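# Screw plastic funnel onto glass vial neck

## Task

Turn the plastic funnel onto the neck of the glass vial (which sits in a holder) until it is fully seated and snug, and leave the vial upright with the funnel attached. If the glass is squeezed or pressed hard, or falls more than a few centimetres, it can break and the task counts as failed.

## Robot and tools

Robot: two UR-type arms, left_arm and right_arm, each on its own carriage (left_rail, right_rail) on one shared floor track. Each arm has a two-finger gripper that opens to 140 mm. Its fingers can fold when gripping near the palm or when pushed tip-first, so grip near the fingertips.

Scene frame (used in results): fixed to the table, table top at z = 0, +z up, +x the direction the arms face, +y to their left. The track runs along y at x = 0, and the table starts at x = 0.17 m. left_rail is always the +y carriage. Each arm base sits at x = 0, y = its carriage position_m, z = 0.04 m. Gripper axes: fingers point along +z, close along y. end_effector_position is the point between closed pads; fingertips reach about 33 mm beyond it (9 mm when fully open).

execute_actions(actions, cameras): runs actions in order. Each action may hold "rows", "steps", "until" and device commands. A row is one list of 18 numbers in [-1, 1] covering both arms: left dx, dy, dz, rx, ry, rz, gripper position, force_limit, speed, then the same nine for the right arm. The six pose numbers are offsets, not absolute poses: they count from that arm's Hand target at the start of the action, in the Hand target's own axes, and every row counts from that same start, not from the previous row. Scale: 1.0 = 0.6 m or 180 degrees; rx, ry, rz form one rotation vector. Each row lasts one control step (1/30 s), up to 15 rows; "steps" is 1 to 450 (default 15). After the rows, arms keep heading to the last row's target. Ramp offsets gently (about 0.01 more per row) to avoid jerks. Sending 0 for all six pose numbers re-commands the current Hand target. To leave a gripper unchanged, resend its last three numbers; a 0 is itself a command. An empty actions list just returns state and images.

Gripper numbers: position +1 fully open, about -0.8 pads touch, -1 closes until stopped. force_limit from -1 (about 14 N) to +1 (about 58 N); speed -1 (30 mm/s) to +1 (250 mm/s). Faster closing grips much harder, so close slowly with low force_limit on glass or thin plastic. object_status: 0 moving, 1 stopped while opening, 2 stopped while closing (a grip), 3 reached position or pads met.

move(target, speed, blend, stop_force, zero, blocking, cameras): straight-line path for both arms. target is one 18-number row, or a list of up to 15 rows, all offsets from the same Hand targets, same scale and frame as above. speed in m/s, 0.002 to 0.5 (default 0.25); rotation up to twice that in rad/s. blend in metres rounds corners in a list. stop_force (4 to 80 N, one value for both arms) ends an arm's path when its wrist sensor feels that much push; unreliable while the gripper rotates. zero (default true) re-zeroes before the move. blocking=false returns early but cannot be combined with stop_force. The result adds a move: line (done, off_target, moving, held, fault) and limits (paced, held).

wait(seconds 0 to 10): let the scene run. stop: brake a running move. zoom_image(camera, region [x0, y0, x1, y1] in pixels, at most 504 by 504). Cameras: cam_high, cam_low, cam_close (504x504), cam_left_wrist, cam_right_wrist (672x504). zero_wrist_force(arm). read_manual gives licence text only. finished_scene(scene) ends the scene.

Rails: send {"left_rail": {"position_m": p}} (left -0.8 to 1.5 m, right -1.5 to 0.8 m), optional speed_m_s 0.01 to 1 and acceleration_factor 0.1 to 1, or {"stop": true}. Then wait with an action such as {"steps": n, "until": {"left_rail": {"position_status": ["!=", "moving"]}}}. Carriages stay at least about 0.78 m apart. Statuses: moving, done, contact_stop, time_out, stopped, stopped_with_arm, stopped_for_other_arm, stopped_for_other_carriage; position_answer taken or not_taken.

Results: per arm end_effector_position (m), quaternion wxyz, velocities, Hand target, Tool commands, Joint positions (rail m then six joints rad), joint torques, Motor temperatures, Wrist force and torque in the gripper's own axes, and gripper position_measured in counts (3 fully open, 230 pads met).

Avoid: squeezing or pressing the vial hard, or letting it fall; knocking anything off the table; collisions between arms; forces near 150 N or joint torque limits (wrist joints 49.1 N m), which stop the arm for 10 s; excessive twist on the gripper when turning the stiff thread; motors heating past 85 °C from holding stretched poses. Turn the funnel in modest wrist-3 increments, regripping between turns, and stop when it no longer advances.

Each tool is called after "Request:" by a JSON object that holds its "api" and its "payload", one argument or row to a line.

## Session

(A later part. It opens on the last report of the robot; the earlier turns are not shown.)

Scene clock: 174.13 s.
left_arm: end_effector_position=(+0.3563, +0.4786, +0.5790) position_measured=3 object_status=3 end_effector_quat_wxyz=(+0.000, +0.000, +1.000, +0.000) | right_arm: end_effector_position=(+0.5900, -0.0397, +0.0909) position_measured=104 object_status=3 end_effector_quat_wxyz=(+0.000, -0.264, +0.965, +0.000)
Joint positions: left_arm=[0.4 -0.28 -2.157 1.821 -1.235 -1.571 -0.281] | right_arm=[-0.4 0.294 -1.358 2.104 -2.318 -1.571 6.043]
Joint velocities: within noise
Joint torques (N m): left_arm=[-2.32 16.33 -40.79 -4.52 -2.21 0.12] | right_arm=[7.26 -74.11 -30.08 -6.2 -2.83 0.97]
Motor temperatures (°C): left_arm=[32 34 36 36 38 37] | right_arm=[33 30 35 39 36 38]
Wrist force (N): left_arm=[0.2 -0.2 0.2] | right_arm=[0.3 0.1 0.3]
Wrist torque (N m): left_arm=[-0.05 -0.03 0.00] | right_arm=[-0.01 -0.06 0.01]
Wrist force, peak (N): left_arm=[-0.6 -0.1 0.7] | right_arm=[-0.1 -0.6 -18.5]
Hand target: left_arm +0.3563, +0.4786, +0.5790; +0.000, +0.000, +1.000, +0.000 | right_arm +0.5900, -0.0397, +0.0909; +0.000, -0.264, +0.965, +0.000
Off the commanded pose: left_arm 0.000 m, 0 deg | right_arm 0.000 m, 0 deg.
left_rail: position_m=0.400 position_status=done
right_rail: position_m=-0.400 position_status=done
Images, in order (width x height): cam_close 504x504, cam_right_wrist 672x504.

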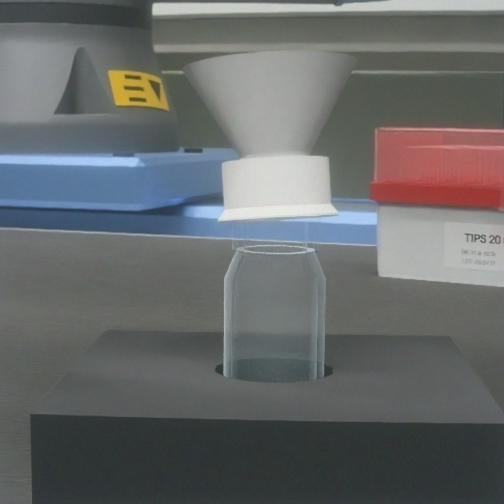

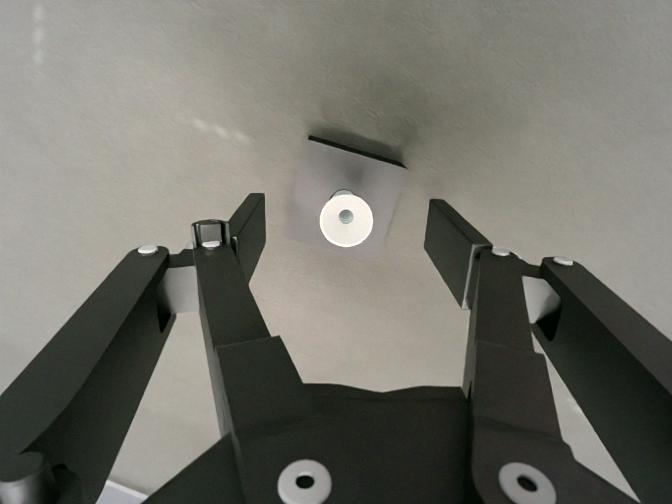

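Request:
{"api": "move", "payload": {
  "target": [
    [0,0,0,0,0,0,1,1,1,0,0,-0.0055,0,0,-0.6667,0.2,0,-1],
    [0,0,0,0,0,0,1,1,1,0,0,-0.0055,0,0,0.6667,0.2,0,-1],
    [0,0,0,0,0,0,1,1,1,0,0,-0.0055,0,0,0,0.2,0,-1]
  ],
  "speed": 0.5,
  "cameras": []
}}

Request:
{"api": "move", "payload": {
  "target": [
    [0,0,0,0,0,0,1,1,1,0,0,0,0,0,-0.6667,0.2,0,-1],
    [0,0,0,0,0,0,1,1,1,0,0,0,0,0,0.6667,0.2,0,-1],
    [0,0,0,0,0,0,1,1,1,0,0,0,0,0,0.17,0.2,0,-1]
  ],
  "speed": 0.5,
  "cameras": ["cam_close","cam_right_wrist"]
}}

Request:
{"api": "zoom_image", "payload": {
  "camera": "cam_right_wrist",
  "region": [310, 190, 380, 260]
}}

Scene clock: 187.67 s.
left_arm: end_effector_position=(+0.3563, +0.4786, +0.5790) position_measured=3 object_status=3 end_effector_quat_wxyz=(+0.000, +0.000, +1.000, +0.000) | right_arm: end_effector_position=(+0.5900, -0.0397, +0.0941) position_measured=104 object_status=3 end_effector_quat_wxyz=(+0.000, -0.264, +0.965, +0.000)
Joint positions: left_arm=[0.4 -0.28 -2.157 1.821 -1.235 -1.571 -0.281] | right_arm=[-0.4 0.294 -1.362 2.102 -2.311 -1.571 -0.24]
Joint velocities: within noise
Joint torques (N m): left_arm=[-1.46 15.36 -40.69 -4.63 -1.96 -0.02] | right_arm=[-13.97 -78.33 -30.56 -1.68 3.7 -3.18]
Motor temperatures (°C): left_arm=[32 34 36 36 38 37] | right_arm=[33 30 35 39 35 38]
Wrist force (N): left_arm=[0.2 0.0 0.6] | right_arm=[0.1 0.3 0.4]
Wrist torque (N m): left_arm=[0.00 -0.04 0.01] | right_arm=[0.04 -0.03 0.01]
Wrist force, peak (N): left_arm=[0.4 -0.6 0.5] | right_arm=[0.5 -0.1 1.2]
Hand target: left_arm +0.3563, +0.4786, +0.5790; +0.000, +0.000, +1.000, +0.000 | right_arm +0.5900, -0.0397, +0.0942; +0.000, -0.264, +0.965, +0.000
Off the commanded pose: left_arm 0.000 m, 0 deg | right_arm 0.000 m, 0 deg.
left_rail: position_m=0.400 position_status=done
right_rail: position_m=-0.400 position_status=done
move: done
No camera images: "cameras" was empty.

Scene clock: 195.03 s.
left_arm: end_effector_position=(+0.3563, +0.4786, +0.5790) position_measured=3 object_status=3 end_effector_quat_wxyz=(+0.000, +0.000, +1.000, +0.000) | right_arm: end_effector_position=(+0.5900, -0.0397, +0.0941) position_measured=104 object_status=3 end_effector_quat_wxyz=(+0.000, +0.000, +1.000, +0.000)
Joint positions: left_arm=[0.4 -0.28 -2.157 1.821 -1.235 -1.571 -0.281] | right_arm=[-0.4 0.294 -1.362 2.102 -2.311 -1.571 -5.989]
Joint velocities: within noise
Joint torques (N m): left_arm=[-2.32 16.04 -40.44 -4.5 -2.59 0.08] | right_arm=[-13.96 -77.83 -30.32 -1.52 3.86 -3.48]
Motor temperatures (°C): left_arm=[32 34 36 36 38 37] | right_arm=[33 30 35 39 35 38]
Wrist force (N): left_arm=[0.1 0.1 0.5] | right_arm=[-0.6 0.0 0.1]
Wrist torque (N m): left_arm=[0.02 -0.01 0.01] | right_arm=[-0.02 0.13 0.01]
Wrist force, peak (N): left_arm=[0.1 0.0 1.0] | right_arm=[0.8 -0.1 1.1]
Hand target: left_arm +0.3563, +0.4786, +0.5790; +0.000, +0.000, +1.000, +0.000 | right_arm +0.5900, -0.0397, +0.0942; +0.000, +0.000, +1.000, +0.000
Off the commanded pose: left_arm 0.000 m, 0 deg | right_arm 0.000 m, 0 deg.
left_rail: position_m=0.400 position_status=done
right_rail: position_m=-0.400 position_status=done
move: done
Images, in order (width x height): cam_close 504x504, cam_right_wrist 672x504.

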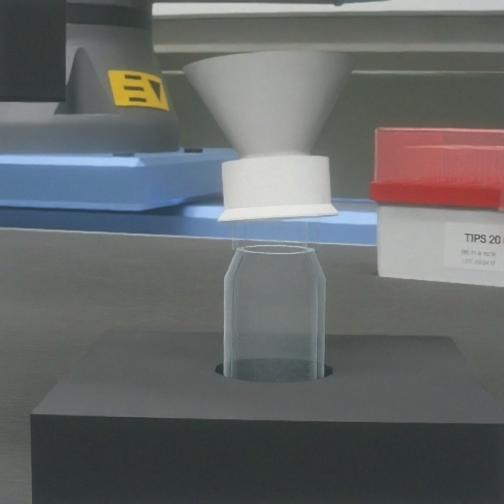

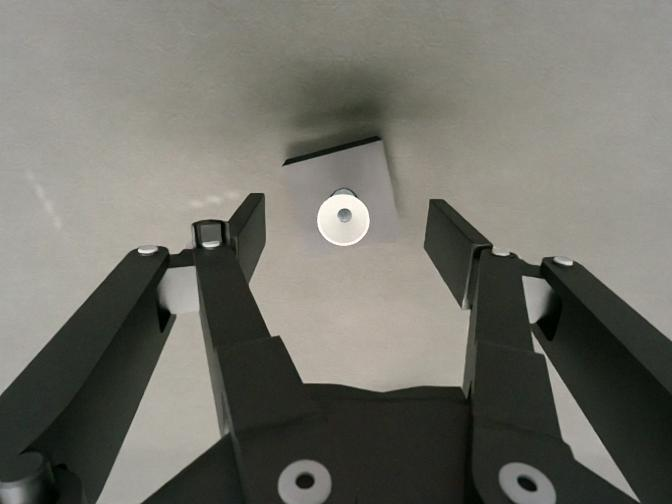

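Scaled by 7.200 from the camera's 672x504 image, which has a finer 960x720 frame.

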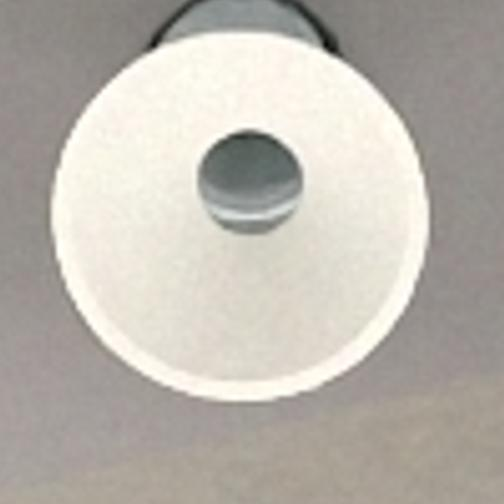

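Request:
{"api": "execute_actions", "payload": {
  "actions": [
    {"rows":[[0,0,0,0,0,0,1,1,1,0.0037,0,0,0,0,0,0.2,0,-1]],"steps":20},
    {"rows":[[0,0,0,0,0,0,1,1,1,0,0,0,0,0,0,-1,0.5,-1]],"steps":130}
  ],
  "cameras": []
}}

Request:
{"api": "move", "payload": {
  "target": [0,0,0,0,0,0,1,1,1,-0.0037,0,0,0,0,0,-1,0.5,-1],
  "speed": 0.02,
  "cameras": ["cam_close","cam_right_wrist"]
}}

Request:
{"api": "zoom_image", "payload": {
  "camera": "cam_right_wrist",
  "region": [310, 190, 380, 260]
}}

Request:
{"api": "zoom_image", "payload": {
  "camera": "cam_close",
  "region": [160, 40, 400, 280]
}}

Scene clock: 201.43 s.
left_arm: end_effector_position=(+0.3563, +0.4786, +0.5790) position_measured=3 object_status=3 end_effector_quat_wxyz=(+0.000, +0.000, +1.000, +0.000) | right_arm: end_effector_position=(+0.5878, -0.0397, +0.0942) position_measured=197 object_status=2 end_effector_quat_wxyz=(+0.000, +0.000, +1.000, +0.000)
Joint positions: left_arm=[0.4 -0.28 -2.157 1.821 -1.235 -1.571 -0.28] | right_arm=[-0.4 0.295 -1.365 2.106 -2.312 -1.571 -5.989]
Joint velocities: within noise
Joint torques (N m): left_arm=[-3.36 12.97 -40.87 -4.59 -2.35 -0.22] | right_arm=[6.04 -76.11 -37.42 -4.6 3.53 2.84]
Motor temperatures (°C): left_arm=[32 34 36 36 38 37] | right_arm=[33 30 35 39 35 38]
Wrist force (N): left_arm=[-0.1 -0.2 0.2] | right_arm=[-0.2 -0.5 -0.7]
Wrist torque (N m): left_arm=[-0.05 0.02 0.00] | right_arm=[0.01 0.04 0.02]
Wrist force, peak (N): left_arm=[0.4 0.4 0.9] | right_arm=[-0.4 -0.7 -1.4]
Hand target: left_arm +0.3563, +0.4786, +0.5790; +0.000, +0.000, +1.000, +0.000 | right_arm +0.5878, -0.0397, +0.0942; +0.000, +0.000, +1.000, +0.000
Off the commanded pose: left_arm 0.000 m, 0 deg | right_arm 0.000 m, 0 deg.
left_rail: position_m=0.400 position_status=done
right_rail: position_m=-0.400 position_status=done
No camera images: "cameras" was empty.

Scene clock: 202.13 s.
left_arm: end_effector_position=(+0.3563, +0.4786, +0.5790) position_measured=3 object_status=3 end_effector_quat_wxyz=(+0.000, +0.000, +1.000, +0.000) | right_arm: end_effector_position=(+0.5900, -0.0397, +0.0942) position_measured=197 object_status=2 end_effector_quat_wxyz=(+0.000, +0.000, +1.000, +0.000)
Joint positions: left_arm=[0.4 -0.28 -2.157 1.821 -1.235 -1.571 -0.28] | right_arm=[-0.4 0.294 -1.362 2.102 -2.311 -1.571 -5.99]
Joint velocities: within noise
Joint torques (N m): left_arm=[-4.3 15.97 -41.35 -4.68 -2.41 -0.18] | right_arm=[-12.65 -45.96 -42.39 -2.01 3.62 -3.18]
Motor temperatures (°C): left_arm=[32 34 36 36 38 37] | right_arm=[33 30 35 39 35 38]
Wrist force (N): left_arm=[-0.1 -0.1 0.2] | right_arm=[0.9 -0.7 -1.8]
Wrist torque (N m): left_arm=[-0.03 0.02 0.00] | right_arm=[0.00 0.05 0.01]
Wrist force, peak (N): left_arm=[-0.1 -0.6 0.5] | right_arm=[0.9 -0.7 -1.8]
Hand target: left_arm +0.3563, +0.4786, +0.5790; +0.000, +0.000, +1.000, +0.000 | right_arm +0.5900, -0.0397, +0.0942; +0.000, +0.000, +1.000, +0.000
Off the commanded pose: left_arm 0.000 m, 0 deg | right_arm 0.000 m, 0 deg.
left_rail: position_m=0.400 position_status=done
right_rail: position_m=-0.400 position_status=done
move: done
Images, in order (width x height): cam_close 504x504, cam_right_wrist 672x504.

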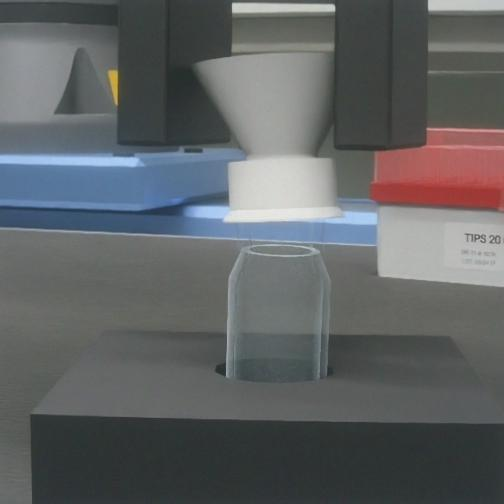

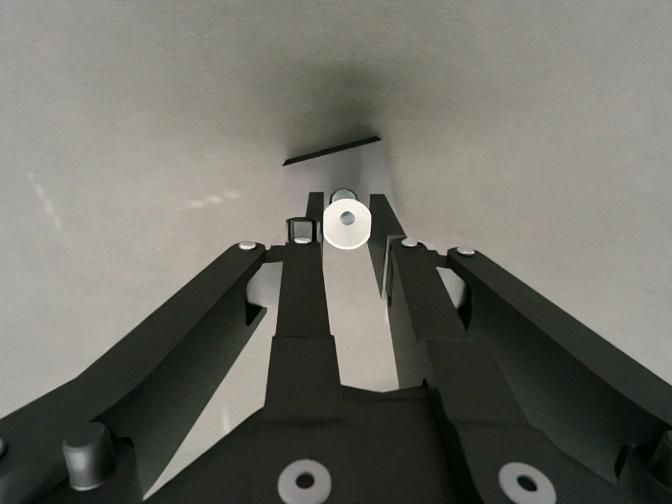

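Scaled by 7.200 from the camera's 672x504 image, which has a finer 960x720 frame.

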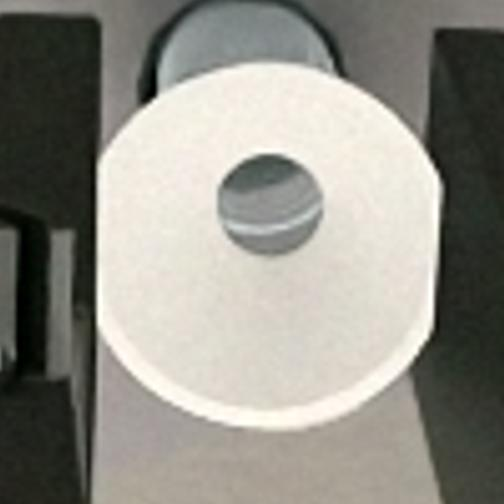

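Scaled by 2.100 from the camera's 504x504 image, which has a finer 720x720 frame.

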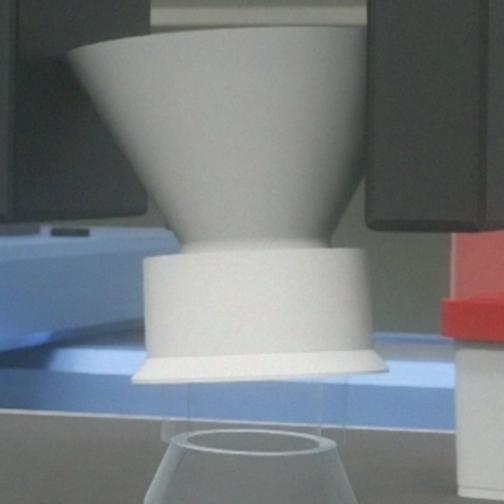

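Request:
{"api": "move", "payload": {
  "target": [0,0,0,0,0,0,1,1,1,0,0,-0.03,0,0,0,-1,0.5,-1],
  "speed": 0.008,
  "stop_force": 5,
  "cameras": ["cam_close","cam_low"]
}}

Request:
{"api": "zoom_image", "payload": {
  "camera": "cam_close",
  "region": [160, 0, 400, 240]
}}

Scene clock: 205.97 s.
left_arm: end_effector_position=(+0.3563, +0.4786, +0.5790) position_measured=3 object_status=3 end_effector_quat_wxyz=(+0.000, +0.000, +1.000, +0.000) | right_arm: end_effector_position=(+0.5900, -0.0397, +0.1122) position_measured=197 object_status=2 end_effector_quat_wxyz=(+0.000, +0.000, +1.000, +0.000)
Joint positions: left_arm=[0.4 -0.28 -2.157 1.821 -1.235 -1.571 -0.281] | right_arm=[-0.4 0.294 -1.384 2.089 -2.276 -1.571 -5.99]
Joint velocities: within noise
Joint torques (N m): left_arm=[-2.15 15.03 -40.93 -4.59 -2.57 -0.05] | right_arm=[-10.72 -76.62 -43.13 -1.77 3.52 -2.76]
Motor temperatures (°C): left_arm=[32 34 36 36 38 37] | right_arm=[33 30 35 39 35 38]
Wrist force (N): left_arm=[-0.3 0.1 0.2] | right_arm=[-0.6 0.0 0.5]
Wrist torque (N m): left_arm=[0.04 0.07 0.00] | right_arm=[-0.02 0.15 0.02]
Wrist force, peak (N): left_arm=[0.1 -0.4 1.0] | right_arm=[0.3 -0.7 -1.6]
Hand target: left_arm +0.3563, +0.4786, +0.5790; +0.000, +0.000, +1.000, +0.000 | right_arm +0.5900, -0.0397, +0.1122; +0.000, +0.000, +1.000, +0.000
Off the commanded pose: left_arm 0.000 m, 0 deg | right_arm 0.000 m, 0 deg.
left_rail: position_m=0.400 position_status=done
right_rail: position_m=-0.400 position_status=done
move: done
Images, in order (width x height): cam_low 504x504, cam_close 504x504.

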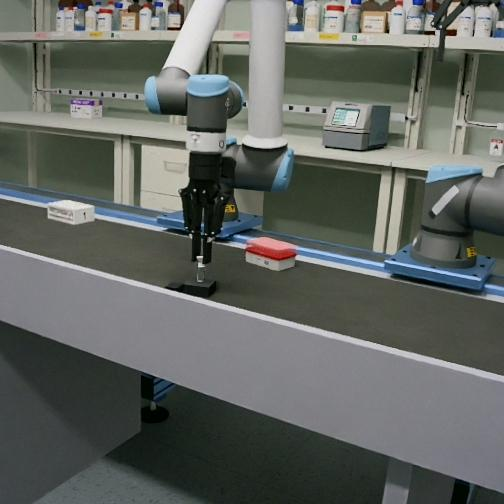

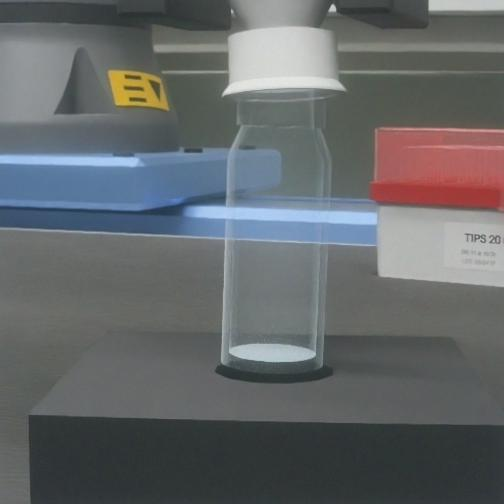

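Scaled by 2.100 from the camera's 504x504 image, which has a finer 720x720 frame.

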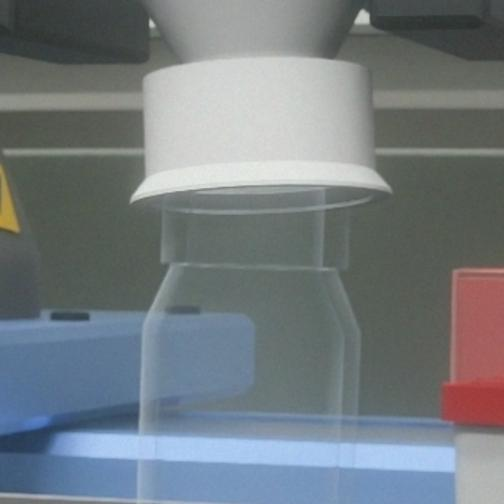

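Request:
{"api": "move", "payload": {
  "target": [0,0,0,0,0,0,1,1,1,0,0,0.04,0,0,0,-1,0.5,-1],
  "speed": 0.008,
  "stop_force": 6,
  "cameras": ["cam_close"]
}}

Request:
{"api": "zoom_image", "payload": {
  "camera": "cam_close",
  "region": [160, 40, 400, 280]
}}

Request:
{"api": "move", "payload": {
  "target": [
    [0,0,0,0,0,0,1,1,1,0,0,0.0004,0,0,0.5,-1,0.5,-1],
    [0,0,0,0,0,0,1,1,1,0,0,0.0008,0,0,1,-1,0.5,-1],
    [0,0,0,0,0,0,1,1,1,0,0,0.0012,0,0,-0.5,-1,0.5,-1],
    [0,0,0,0,0,0,1,1,1,0,0,0.0016,0,0,0,-1,0.5,-1]
  ],
  "speed": 0.45,
  "cameras": ["cam_close"]
}}

Request:
{"api": "zoom_image", "payload": {
  "camera": "cam_close",
  "region": [160, 40, 400, 280]
}}

Scene clock: 211.80 s.
left_arm: end_effector_position=(+0.3563, +0.4786, +0.5790) position_measured=3 object_status=3 end_effector_quat_wxyz=(+0.000, +0.000, +1.000, +0.000) | right_arm: end_effector_position=(+0.5900, -0.0397, +0.0938) position_measured=197 object_status=2 end_effector_quat_wxyz=(+0.000, +0.000, +1.000, +0.000)
Joint positions: left_arm=[0.4 -0.28 -2.157 1.821 -1.235 -1.571 -0.28] | right_arm=[-0.4 0.294 -1.362 2.102 -2.312 -1.571 -5.99]
Joint velocities: within noise
Joint torques (N m): left_arm=[-4.2 14.96 -41.15 -4.71 -2.55 -0.13] | right_arm=[-5.58 -73.41 -39.38 -1.77 3.53 -1.61]
Motor temperatures (°C): left_arm=[32 34 36 36 38 37] | right_arm=[33 30 35 39 35 38]
Wrist force (N): left_arm=[-0.1 0.1 0.3] | right_arm=[0.5 -0.2 -5.2]
Wrist torque (N m): left_arm=[0.02 0.03 0.00] | right_arm=[0.05 0.07 0.01]
Wrist force, peak (N): left_arm=[0.6 -0.5 0.5] | right_arm=[0.8 -0.9 -9.1]
Hand target: left_arm +0.3563, +0.4786, +0.5790; +0.000, +0.000, +1.000, +0.000 | right_arm +0.5901, -0.0397, +0.0938; +0.000, +0.000, +1.000, +0.000 (not the last commanded pose)
Off the commanded pose: left_arm 0.000 m, 0 deg | right_arm 0.006 m, 0 deg.
left_rail: position_m=0.400 position_status=done
right_rail: position_m=-0.400 position_status=done
move: contact (right_arm)
Images, in order (width x height): cam_close 504x504.

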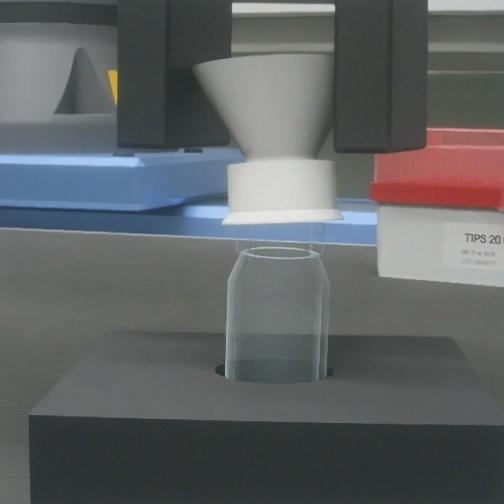

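Scaled by 2.100 from the camera's 504x504 image, which has a finer 720x720 frame.

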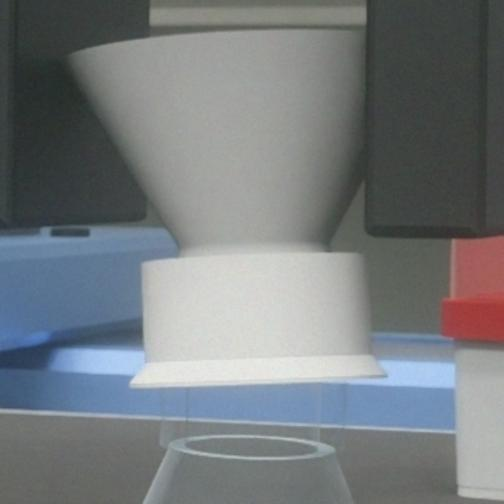

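Scene clock: 220.53 s.
left_arm: end_effector_position=(+0.3563, +0.4786, +0.5790) position_measured=3 object_status=3 end_effector_quat_wxyz=(+0.000, +0.000, +1.000, +0.000) | right_arm: end_effector_position=(+0.5901, -0.0397, +0.0929) position_measured=197 object_status=2 end_effector_quat_wxyz=(+0.000, +0.000, +1.000, +0.000)
Joint positions: left_arm=[0.4 -0.28 -2.157 1.821 -1.235 -1.571 -0.281] | right_arm=[-0.4 0.294 -1.36 2.103 -2.314 -1.571 0.293]
Joint velocities: within noise
Joint torques (N m): left_arm=[-5.58 16.15 -41.97 -5.11 -2.43 0.11] | right_arm=[6.86 -37.67 -34.12 0.52 -2.89 3.58]
Motor temperatures (°C): left_arm=[32 34 36 36 38 37] | right_arm=[33 30 35 39 35 38]
Wrist force (N): left_arm=[0.2 0.0 0.3] | right_arm=[0.3 0.1 -16.5]
Wrist torque (N m): left_arm=[0.00 -0.05 0.00] | right_arm=[0.02 0.00 -0.10]
Wrist force, peak (N): left_arm=[0.2 -0.4 0.8] | right_arm=[-0.1 -0.1 -17.5]
Hand target: left_arm +0.3563, +0.4786, +0.5790; +0.000, +0.000, +1.000, +0.000 | right_arm +0.5901, -0.0397, +0.0929; +0.000, +0.000, +1.000, +0.000
Off the commanded pose: left_arm 0.000 m, 0 deg | right_arm 0.000 m, 0 deg.
left_rail: position_m=0.400 position_status=done
right_rail: position_m=-0.400 position_status=done
move: done
Images, in order (width x height): cam_close 504x504.

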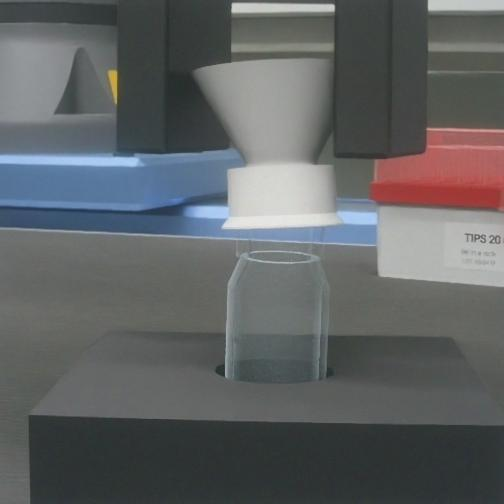

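Scaled by 2.100 from the camera's 504x504 image, which has a finer 720x720 frame.

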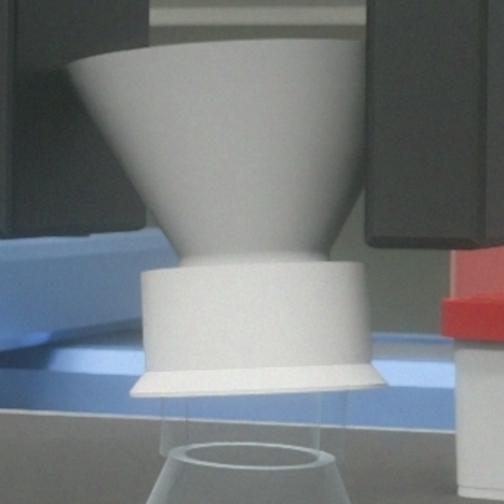

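Request:
{"api": "move", "payload": {
  "target": [0,0,0,0,0,0,1,1,1,0,0,-0.0835,0,0,0,-1,0.5,-1],
  "speed": 0.03,
  "cameras": ["cam_close"]
}}

Request:
{"api": "move", "payload": {
  "target": [
    [-0.0,0,0,0,0,0,1,1,1,0,0,0,0,0,-0.5,-1,0.5,-1],
    [0,0,0,0,0,0,1,1,1,0,0,0,0,0,-1,-1,0.5,-1]
  ],
  "speed": 0.2,
  "cameras": ["cam_close"]
}}

Request:
{"api": "move", "payload": {
  "target": [
    [-0.39,-0.38,0.55,0.385,0.385,-0.385,1,1,1,0,0,0,0,0,-0.5,-1,0.5,-1],
    [-0.39,-0.38,0.55,0.385,0.385,-0.385,1,1,1,0,0,0,0,0,-1,-1,0.5,-1]
  ],
  "speed": 0.2
}}

Scene clock: 226.77 s.
left_arm: end_effector_position=(+0.3563, +0.4786, +0.5790) position_measured=3 object_status=3 end_effector_quat_wxyz=(+0.000, +0.000, +1.000, +0.000) | right_arm: end_effector_position=(+0.5900, -0.0397, +0.1429) position_measured=197 object_status=2 end_effector_quat_wxyz=(+0.000, +0.000, +1.000, +0.000)
Joint positions: left_arm=[0.4 -0.28 -2.157 1.821 -1.235 -1.571 -0.281] | right_arm=[-0.4 0.294 -1.42 2.064 -2.215 -1.571 0.294]
Joint velocities: within noise
Joint torques (N m): left_arm=[-5.11 15.84 -41.33 -4.51 -2.52 -0.13] | right_arm=[7.34 -76.14 -45.01 -1.57 -2.23 2.88]
Motor temperatures (°C): left_arm=[32 34 36 36 38 37] | right_arm=[33 30 35 39 35 38]
Wrist force (N): left_arm=[0.0 -0.1 0.2] | right_arm=[-0.3 -0.2 0.3]
Wrist torque (N m): left_arm=[-0.02 0.00 0.01] | right_arm=[-0.07 0.09 0.01]
Wrist force, peak (N): left_arm=[0.8 0.0 0.6] | right_arm=[-0.2 -0.3 -17.1]
Hand target: left_arm +0.3563, +0.4786, +0.5790; +0.000, +0.000, +1.000, +0.000 | right_arm +0.5900, -0.0397, +0.1430; +0.000, +0.000, +1.000, +0.000
Off the commanded pose: left_arm 0.000 m, 0 deg | right_arm 0.000 m, 0 deg.
left_rail: position_m=0.400 position_status=done
right_rail: position_m=-0.400 position_status=done
move: done
Images, in order (width x height): cam_close 504x504.

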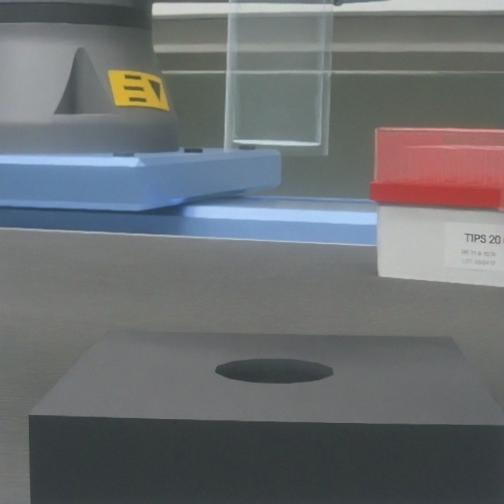

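Scene clock: 235.77 s.
left_arm: end_effector_position=(+0.3563, +0.4786, +0.5790) position_measured=3 object_status=3 end_effector_quat_wxyz=(+0.000, +0.000, +1.000, +0.000) | right_arm: end_effector_position=(+0.5900, -0.0397, +0.1429) position_measured=197 object_status=2 end_effector_quat_wxyz=(+0.000, +1.000, +0.000, +0.000)
Joint positions: left_arm=[0.4 -0.28 -2.157 1.821 -1.235 -1.571 -0.28] | right_arm=[-0.4 0.294 -1.42 2.064 -2.215 -1.571 -2.848]
Joint velocities: within noise
Joint torques (N m): left_arm=[-4.15 16.46 -41.46 -4.61 -2.59 0.15] | right_arm=[-14.73 -69.22 -32.26 -5.78 3.76 -2.89]
Motor temperatures (°C): left_arm=[32 34 36 36 38 37] | right_arm=[33 30 35 39 35 38]
Wrist force (N): left_arm=[0.3 0.0 0.5] | right_arm=[-0.3 -0.7 1.0]
Wrist torque (N m): left_arm=[0.01 -0.06 0.00] | right_arm=[-0.20 0.09 0.02]
Wrist force, peak (N): left_arm=[-0.6 0.3 0.6] | right_arm=[-0.5 -0.7 1.3]
Hand target: left_arm +0.3563, +0.4786, +0.5790; +0.000, +0.000, +1.000, +0.000 | right_arm +0.5900, -0.0397, +0.1430; +0.000, +1.000, +0.000, +0.000
Off the commanded pose: left_arm 0.000 m, 0 deg | right_arm 0.000 m, 0 deg.
left_rail: position_m=0.400 position_status=done
right_rail: position_m=-0.400 position_status=done
move: done
Images, in order (width x height): cam_close 504x504.

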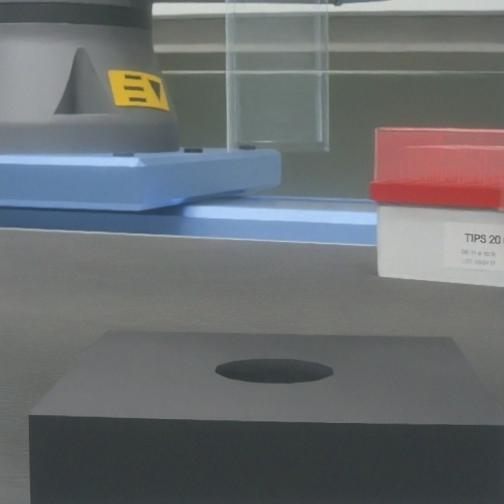

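Scene clock: 240.30 s.
left_arm: end_effector_position=(+0.5255, +0.3139, +0.3400) position_measured=3 object_status=3 end_effector_quat_wxyz=(-0.397, -0.397, +0.726, -0.397) | right_arm: end_effector_position=(+0.5900, -0.0397, +0.1430) position_measured=197 object_status=2 end_effector_quat_wxyz=(+0.000, +0.826, +0.564, +0.000)
Joint positions: left_arm=[0.4 0.07 -1.499 2.025 -1.378 -2.628 -0.499] | right_arm=[-0.4 0.294 -1.42 2.064 -2.215 -1.571 -4.047]
Joint velocities: within noise
Joint torques (N m): left_arm=[-8.49 -71.2 -49.86 -0.62 0.73 1.86] | right_arm=[-13.05 -70.18 -33.76 -2.2 3.81 -3.48]
Motor temperatures (°C): left_arm=[32 34 36 36 38 37] | right_arm=[33 30 35 39 35 38]
Wrist force (N): left_arm=[-1.5 0.3 -1.2] | right_arm=[0.1 -0.3 0.6]
Wrist torque (N m): left_arm=[0.10 0.14 -0.15] | right_arm=[-0.07 -0.01 0.01]
Wrist force, peak (N): left_arm=[-7.1 0.3 1.1] | right_arm=[-0.6 -0.2 1.3]
Hand target: left_arm +0.5255, +0.3139, +0.3401; -0.397, -0.397, +0.726, -0.397 (not the last commanded pose) | right_arm +0.5900, -0.0397, +0.1430; +0.000, +0.826, +0.564, +0.000 (not the last commanded pose)
Off the commanded pose: left_arm 0.128 m, 33 deg | right_arm 0.000 m, 111 deg.
left_rail: position_m=0.400 position_status=done
right_rail: position_m=-0.400 position_status=done
move: held (left_arm; a check stopped the path), off_target (right_arm; braked when a check withheld steps of left_arm); path passed 0 of 2 targets; limits=held
pose unreachable (left arm): on one or more control steps of this call, first in action 0 (counted from 0), this arm could not follow its commanded pose, so it was not sent that pose on those steps. It may still have moved: this result reports where it is.
cause: moving toward the commanded pose would bring two parts of the arm too close to each other (its gripper and another part of the arm, with joints 5 (wrist 1) to 7 (wrist 3) between them).

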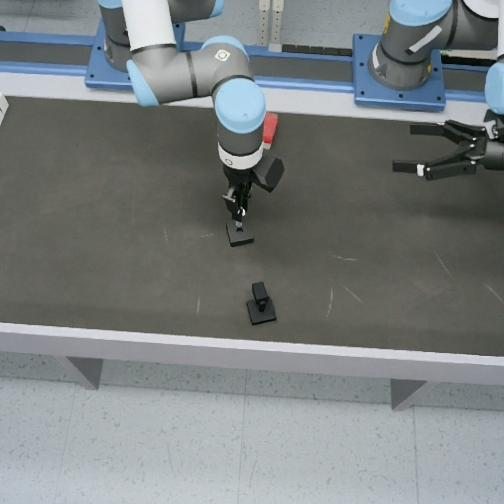

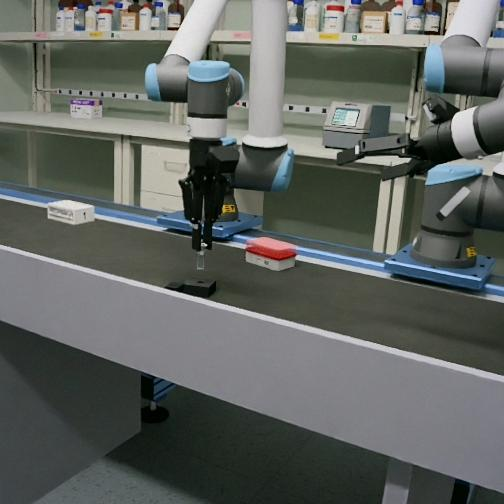

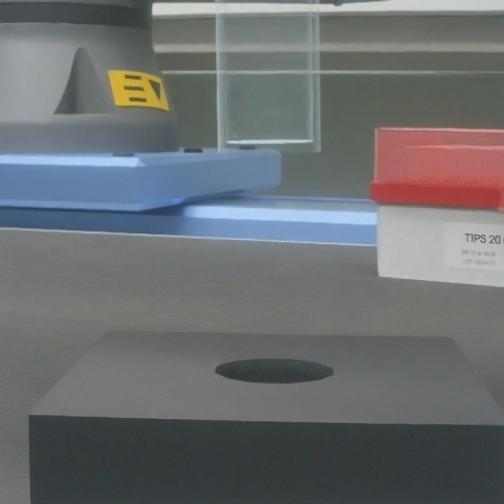

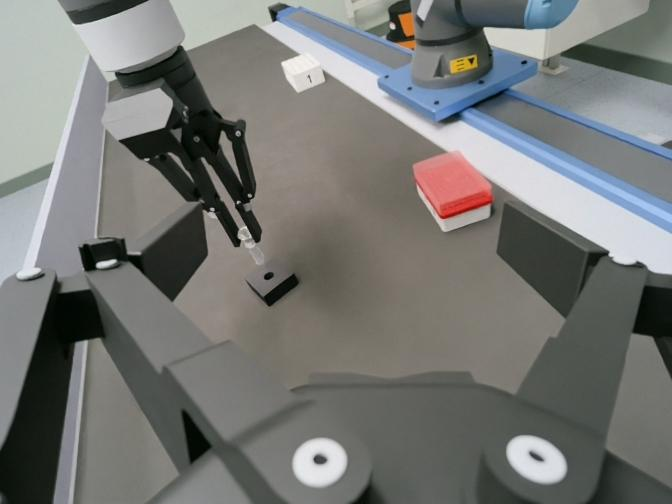

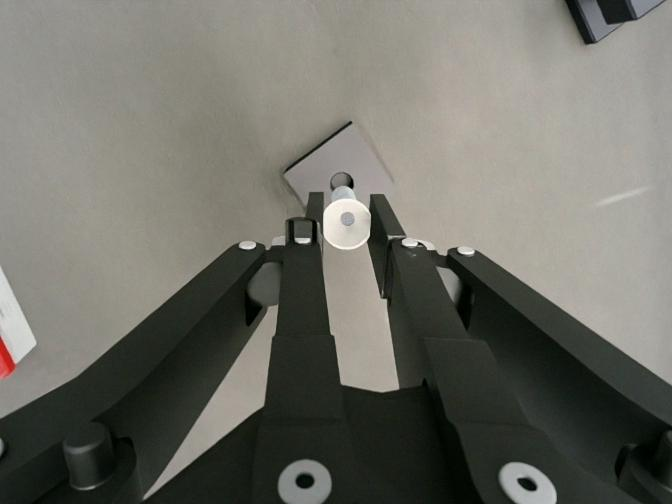

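Request:
{"api": "move", "payload": {
  "target": [0,0,0,-0.279,-0.279,0.279,1,1,1,0,0,0,0,0,-0.617,-1,0.5,-1],
  "speed": 0.2,
  "cameras": ["cam_close","cam_high","cam_right_wrist"]
}}

Scene clock: 250.93 s.
left_arm: end_effector_position=(+0.5255, +0.3139, +0.3401) position_measured=3 object_status=3 end_effector_quat_wxyz=(+0.000, +0.001, +1.000, +0.001) | right_arm: end_effector_position=(+0.5900, -0.0397, +0.1429) position_measured=197 object_status=2 end_effector_quat_wxyz=(+0.000, +0.002, +1.000, +0.000)
Joint positions: left_arm=[0.4 -0.496 -1.858 2.083 -1.795 -1.57 -0.495] | right_arm=[-0.4 0.294 -1.42 2.064 -2.215 -1.571 -5.985]
Joint velocities: within noise
Joint torques (N m): left_arm=[-6.22 -45.63 -35.75 -7.12 2.17 -2.38] | right_arm=[-14.75 -68.01 -32.38 -6.98 3.74 -3.28]
Motor temperatures (°C): left_arm=[32 34 36 36 38 37] | right_arm=[33 30 35 39 35 38]
Wrist force (N): left_arm=[0.1 0.7 0.7] | right_arm=[0.1 0.0 0.9]
Wrist torque (N m): left_arm=[0.17 0.00 0.03] | right_arm=[-0.01 -0.02 0.02]
Wrist force, peak (N): left_arm=[-2.5 1.1 -0.9] | right_arm=[-0.9 0.4 1.1]
Hand target: left_arm +0.5255, +0.3139, +0.3401; +0.000, +0.001, +1.000, +0.001 | right_arm +0.5900, -0.0397, +0.1430; +0.000, +0.002, +1.000, +0.000
Off the commanded pose: left_arm 0.000 m, 0 deg | right_arm 0.000 m, 0 deg.
left_rail: position_m=0.400 position_status=done
right_rail: position_m=-0.400 position_status=done
move: done
Images, in order (width x height): cam_high 504x504, cam_close 504x504, cam_right_wrist 672x504.

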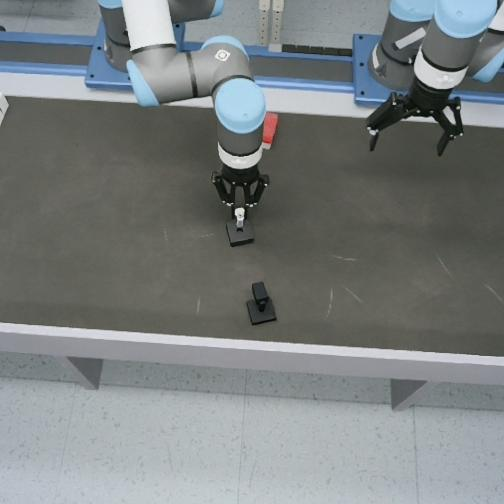

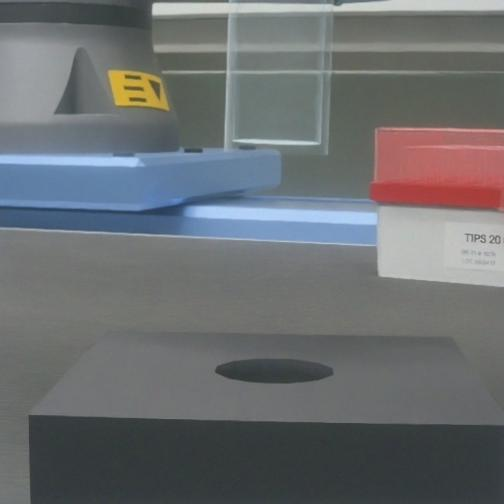

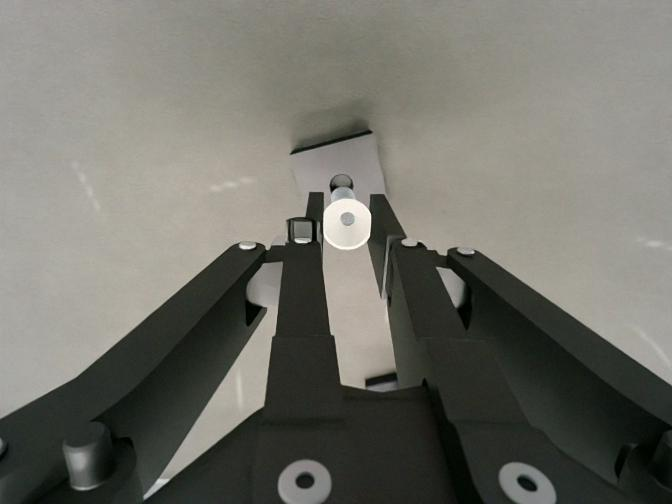

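Request:
{"api": "move", "payload": {
  "target": [0.1925,-0.157,0,0,0,-0.795,1,1,1,0,0,0,0,0,0,-1,0.5,-1],
  "cameras": ["cam_high"],
  "speed": 0.3
}}

Request:
{"api": "move", "payload": {
  "target": [0,0,0,0,0.361,0,0.2,1,1,0,0,0,0,0,0,-1,0.5,-1],
  "speed": 0.2,
  "cameras": ["cam_high"]
}}

Scene clock: 256.70 s.
left_arm: end_effector_position=(+0.4099, +0.2199, +0.3399) position_measured=3 object_status=3 end_effector_quat_wxyz=(-0.001, +0.948, -0.317, +0.000) | right_arm: end_effector_position=(+0.5900, -0.0397, +0.1430) position_measured=197 object_status=2 end_effector_quat_wxyz=(+0.000, +0.002, +1.000, +0.000)
Joint positions: left_arm=[0.4 -0.814 -2.03 2.187 -1.727 -1.57 -3.31] | right_arm=[-0.4 0.294 -1.42 2.064 -2.215 -1.571 -5.985]
Joint velocities: within noise
Joint torques (N m): left_arm=[-8.96 -33.21 -37.38 -2.91 2.44 -3.03] | right_arm=[-13.11 -75.28 -38.83 -2.33 3.5 -3.22]
Motor temperatures (°C): left_arm=[32 34 36 36 38 37] | right_arm=[33 30 35 39 35 38]
Wrist force (N): left_arm=[-0.3 0.5 0.7] | right_arm=[-0.5 0.0 0.5]
Wrist torque (N m): left_arm=[0.13 0.06 0.01] | right_arm=[-0.02 0.12 0.01]
Wrist force, peak (N): left_arm=[-0.7 0.9 0.6] | right_arm=[-0.3 -0.1 1.4]
Hand target: left_arm +0.4099, +0.2199, +0.3399; -0.001, +0.948, -0.317, +0.000 | right_arm +0.5900, -0.0397, +0.1430; +0.000, +0.002, +1.000, +0.000
Off the commanded pose: left_arm 0.000 m, 0 deg | right_arm 0.000 m, 0 deg.
left_rail: position_m=0.400 position_status=done
right_rail: position_m=-0.400 position_status=done
move: done
Images, in order (width x height): cam_high 504x504.

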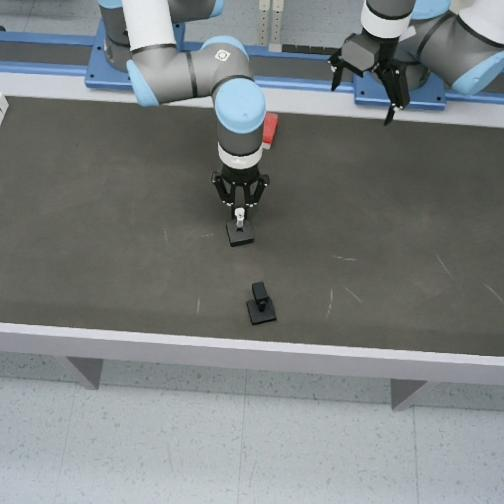

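Scene clock: 260.40 s.
left_arm: end_effector_position=(+0.4120, +0.2202, +0.3399) position_measured=104 object_status=3 end_effector_quat_wxyz=(+0.182, +0.800, -0.278, +0.499) | right_arm: end_effector_position=(+0.5900, -0.0397, +0.1430) position_measured=197 object_status=2 end_effector_quat_wxyz=(+0.000, +0.002, +1.000, +0.000)
Joint positions: left_arm=[0.4 -1.406 -3.054 2.855 -2.371 -0.933 -3.523] | right_arm=[-0.4 0.294 -1.42 2.064 -2.215 -1.571 -5.985]
Joint velocities: within noise
Joint torques (N m): left_arm=[-9.24 17.6 -57.11 -2.88 3.58 -2.96] | right_arm=[-13.54 -74.27 -41.85 -2.49 3.78 -3.23]
Motor temperatures (°C): left_arm=[32 34 36 36 38 37] | right_arm=[33 30 35 39 35 38]
Wrist force (N): left_arm=[-1.6 -0.4 -1.4] | right_arm=[-0.7 0.0 0.8]
Wrist torque (N m): left_arm=[-0.06 0.17 -0.09] | right_arm=[-0.02 0.17 0.02]
Wrist force, peak (N): left_arm=[-2.8 -0.5 -0.9] | right_arm=[-1.0 0.2 0.9]
Hand target: left_arm +0.4099, +0.2199, +0.3399; +0.170, +0.800, -0.268, +0.509 | right_arm +0.5900, -0.0397, +0.1430; +0.000, +0.002, +1.000, +0.000
Off the commanded pose: left_arm 0.002 m, 2 deg | right_arm 0.000 m, 0 deg.
left_rail: position_m=0.400 position_status=done
right_rail: position_m=-0.400 position_status=done
move: done
Images, in order (width x height): cam_high 504x504.

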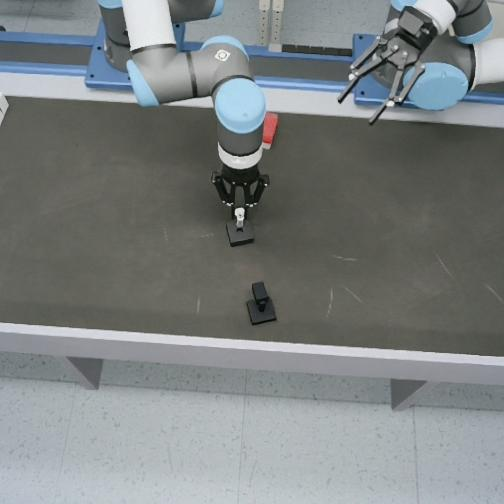

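Request:
{"api": "move", "payload": {
  "target": [-0.1987,0.1663,0.311,0,0,0,0.2,1,1,0,0,0,0,0,0,-1,0.5,-1],
  "speed": 0.15
}}

Scene clock: 262.73 s.
left_arm: end_effector_position=(+0.4125, +0.2168, +0.3356) position_measured=104 object_status=3 end_effector_quat_wxyz=(+0.182, +0.800, -0.278, +0.500) | right_arm: end_effector_position=(+0.5900, -0.0397, +0.1430) position_measured=197 object_status=2 end_effector_quat_wxyz=(+0.000, +0.002, +1.000, +0.000)
Joint positions: left_arm=[0.4 -1.416 -3.051 2.863 -2.378 -0.924 -3.529] | right_arm=[-0.4 0.294 -1.42 2.064 -2.215 -1.571 -5.985]
Joint velocities: within noise
Joint torques (N m): left_arm=[10.66 18.81 -56.76 -2.88 -1.79 1.55] | right_arm=[-12.44 -74.08 -43.63 -2.44 3.78 -3.18]
Motor temperatures (°C): left_arm=[32 34 36 36 38 37] | right_arm=[33 30 35 39 35 38]
Wrist force (N): left_arm=[-1.6 0.0 -1.4] | right_arm=[-0.2 -0.5 1.1]
Wrist torque (N m): left_arm=[0.04 0.16 -0.09] | right_arm=[-0.13 0.05 0.02]
Wrist force, peak (N): left_arm=[-5.4 2.8 3.4] | right_arm=[-0.8 -0.5 0.9]
Hand target: left_arm +0.4125, +0.2169, +0.3357; +0.182, +0.800, -0.278, +0.500 (not the last commanded pose) | right_arm +0.5900, -0.0397, +0.1430; +0.000, +0.002, +1.000, +0.000
Off the commanded pose: left_arm 0.237 m, 2 deg | right_arm 0.000 m, 0 deg.
left_rail: position_m=0.400 position_status=done
right_rail: position_m=-0.400 position_status=done
move: held (left_arm; a check stopped the path); limits=held
pose unreachable (left arm): on one or more control steps of this call, first in action 0 (counted from 0), this arm could not follow its commanded pose, so it was not sent that pose on those steps. It may still have moved: this result reports where it is.
cause: moving toward the commanded pose would bring two parts of the arm too close to each other (joints 4 (elbow) and 5 (wrist 1) lie between them).

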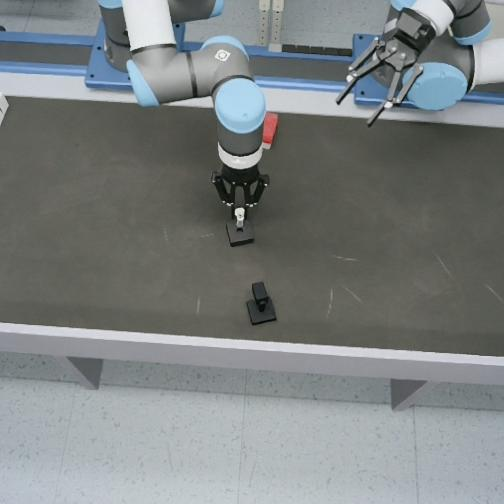

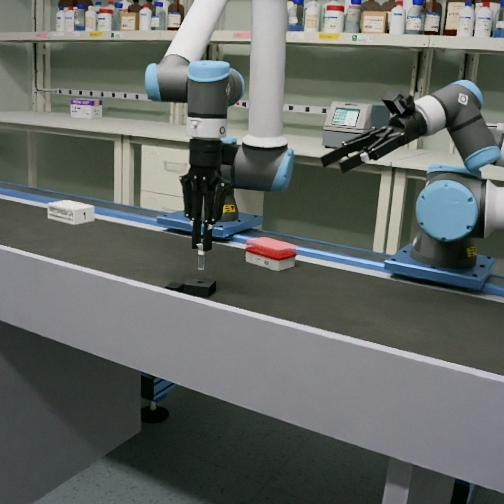

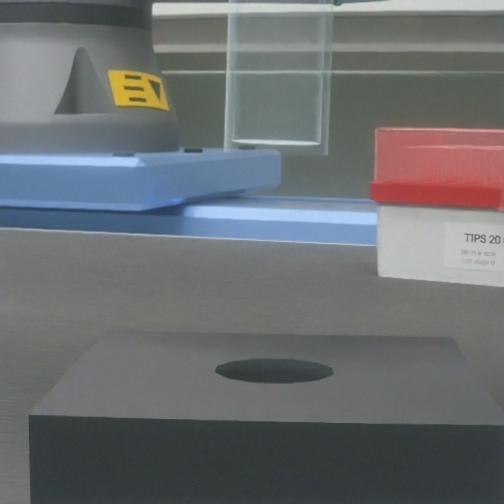

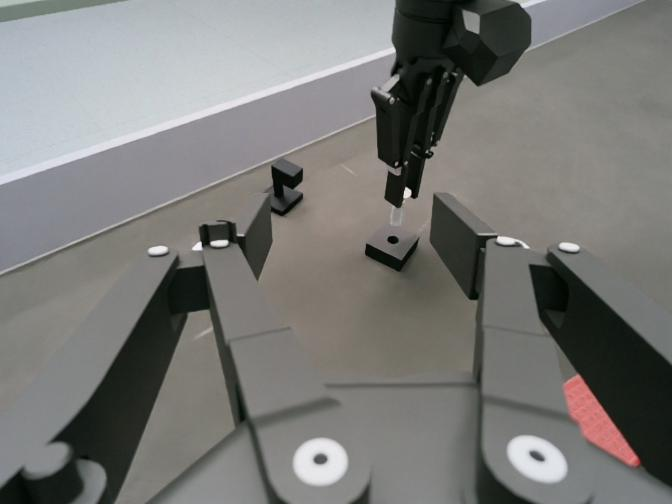

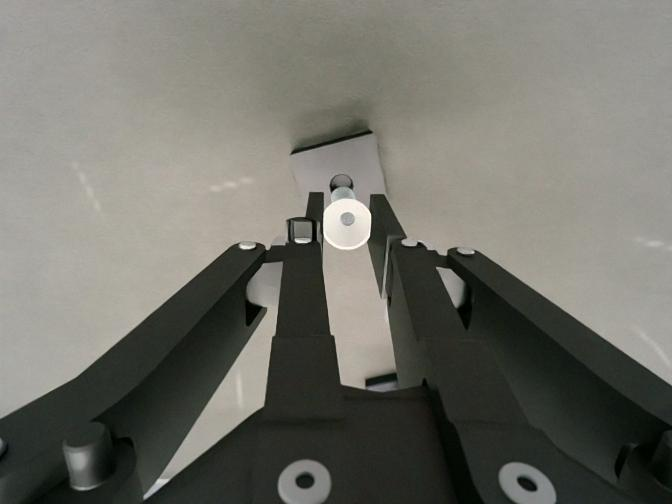

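Request:
{"api": "execute_actions", "payload": {
  "actions": [
    {"left_rail":{"position_m":0.75,"speed_m_s":0.4,"acceleration_factor":0.4},"steps":150,"until":{"left_rail":{"position_status":["!=","moving"]}}}
  ],
  "cameras": []
}}

Scene clock: 265.97 s.
left_arm: end_effector_position=(+0.4125, +0.5668, +0.3357) position_measured=104 object_status=3 end_effector_quat_wxyz=(+0.182, +0.800, -0.278, +0.500) end_effector_velocity=(+0.000, +0.001, +0.000) end_effector_angular_velocity=(+0.000, -0.001, +0.001) | right_arm: end_effector_position=(+0.5900, -0.0397, +0.1430) position_measured=197 object_status=2 end_effector_quat_wxyz=(+0.000, +0.002, +1.000, +0.000)
Joint positions: left_arm=[0.75 -1.416 -3.051 2.863 -2.378 -0.924 -3.529] | right_arm=[-0.4 0.294 -1.42 2.064 -2.215 -1.571 -5.985]
Joint velocities: left_arm=[0.001 -0.001 0 0.001 -0.001 0.002 0] | right_arm=[within noise]
Joint torques (N m): left_arm=[8.55 42.82 -50.57 -6.95 -1.59 1.61] | right_arm=[-11.93 -74.01 -44.75 -2.32 3.66 -3.2]
Motor temperatures (°C): left_arm=[32 34 36 36 38 37] | right_arm=[33 30 35 39 35 38]
Wrist force (N): left_arm=[-2.1 -0.2 -1.4] | right_arm=[-0.7 -0.1 0.7]
Wrist torque (N m): left_arm=[-0.01 0.28 -0.08] | right_arm=[-0.04 0.17 0.02]
Wrist force, peak (N): left_arm=[-2.2 -0.5 -2.0] | right_arm=[-0.9 0.0 1.1]
Hand target: left_arm +0.4125, +0.5668, +0.3357; +0.182, +0.800, -0.278, +0.500 (not the last commanded pose) | right_arm +0.5900, -0.0397, +0.1430; +0.000, +0.002, +1.000, +0.000
Tool commands: left_gripper/position=+0.2 left_gripper/force_limit=+1.0 left_gripper/speed=+1.0 right_gripper/position=-1.0 right_gripper/force_limit=+0.5 right_gripper/speed=-1.0
Off the commanded pose: left_arm 0.237 m, 2 deg | right_arm 0.000 m, 0 deg.
left_rail: position_m=0.750 speed_m_s=0.40 position_status=done
right_rail: position_m=-0.400 position_status=done
No camera images: "cameras" was empty.

Request:
{"api": "move", "payload": {
  "target": [0.06,0.36,0.27,0.011,0.0036,0,0.2,1,1,0,0,0,0,0,0,-1,0.5,-1],
  "speed": 0.2,
  "cameras": ["cam_low"]
}}

Scene clock: 269.50 s.
left_arm: end_effector_position=(+0.4029, +0.2969, +0.3008) position_measured=104 object_status=3 end_effector_quat_wxyz=(+0.170, +0.800, -0.268, +0.509) | right_arm: end_effector_position=(+0.5900, -0.0397, +0.1430) position_measured=197 object_status=2 end_effector_quat_wxyz=(+0.000, +0.002, +1.000, +0.000)
Joint positions: left_arm=[0.75 -1.638 -1.845 2.769 -3.356 -0.709 -3.718] | right_arm=[-0.4 0.294 -1.42 2.064 -2.215 -1.571 -5.985]
Joint velocities: within noise
Joint torques (N m): left_arm=[11.93 11.81 -19.19 -7.23 -1.3 1.7] | right_arm=[-13.13 -74.6 -43.86 -2.33 3.74 -3.15]
Motor temperatures (°C): left_arm=[32 34 36 36 38 37] | right_arm=[33 30 35 39 35 38]
Wrist force (N): left_arm=[-1.9 -0.1 -1.7] | right_arm=[-0.7 -0.3 0.7]
Wrist torque (N m): left_arm=[0.01 0.18 -0.08] | right_arm=[-0.09 0.19 0.02]
Wrist force, peak (N): left_arm=[-2.0 -1.7 -2.6] | right_arm=[0.1 -0.5 1.3]
Hand target: left_arm +0.4029, +0.2969, +0.3007; +0.170, +0.800, -0.268, +0.509 | right_arm +0.5900, -0.0397, +0.1430; +0.000, +0.002, +1.000, +0.000
Off the commanded pose: left_arm 0.000 m, 0 deg | right_arm 0.000 m, 0 deg.
left_rail: position_m=0.750 speed_m_s=0.40 position_status=done
right_rail: position_m=-0.400 position_status=done
move: done
Images, in order (width x height): cam_low 504x504.

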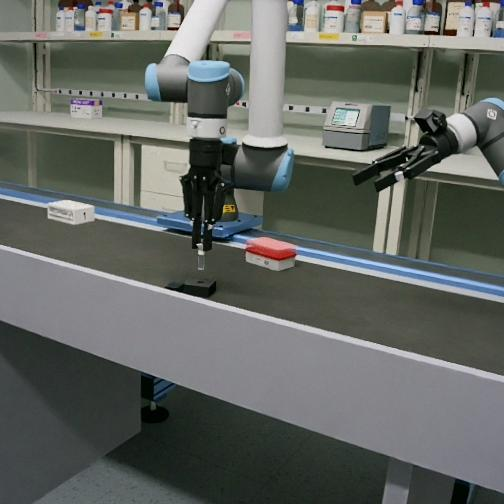

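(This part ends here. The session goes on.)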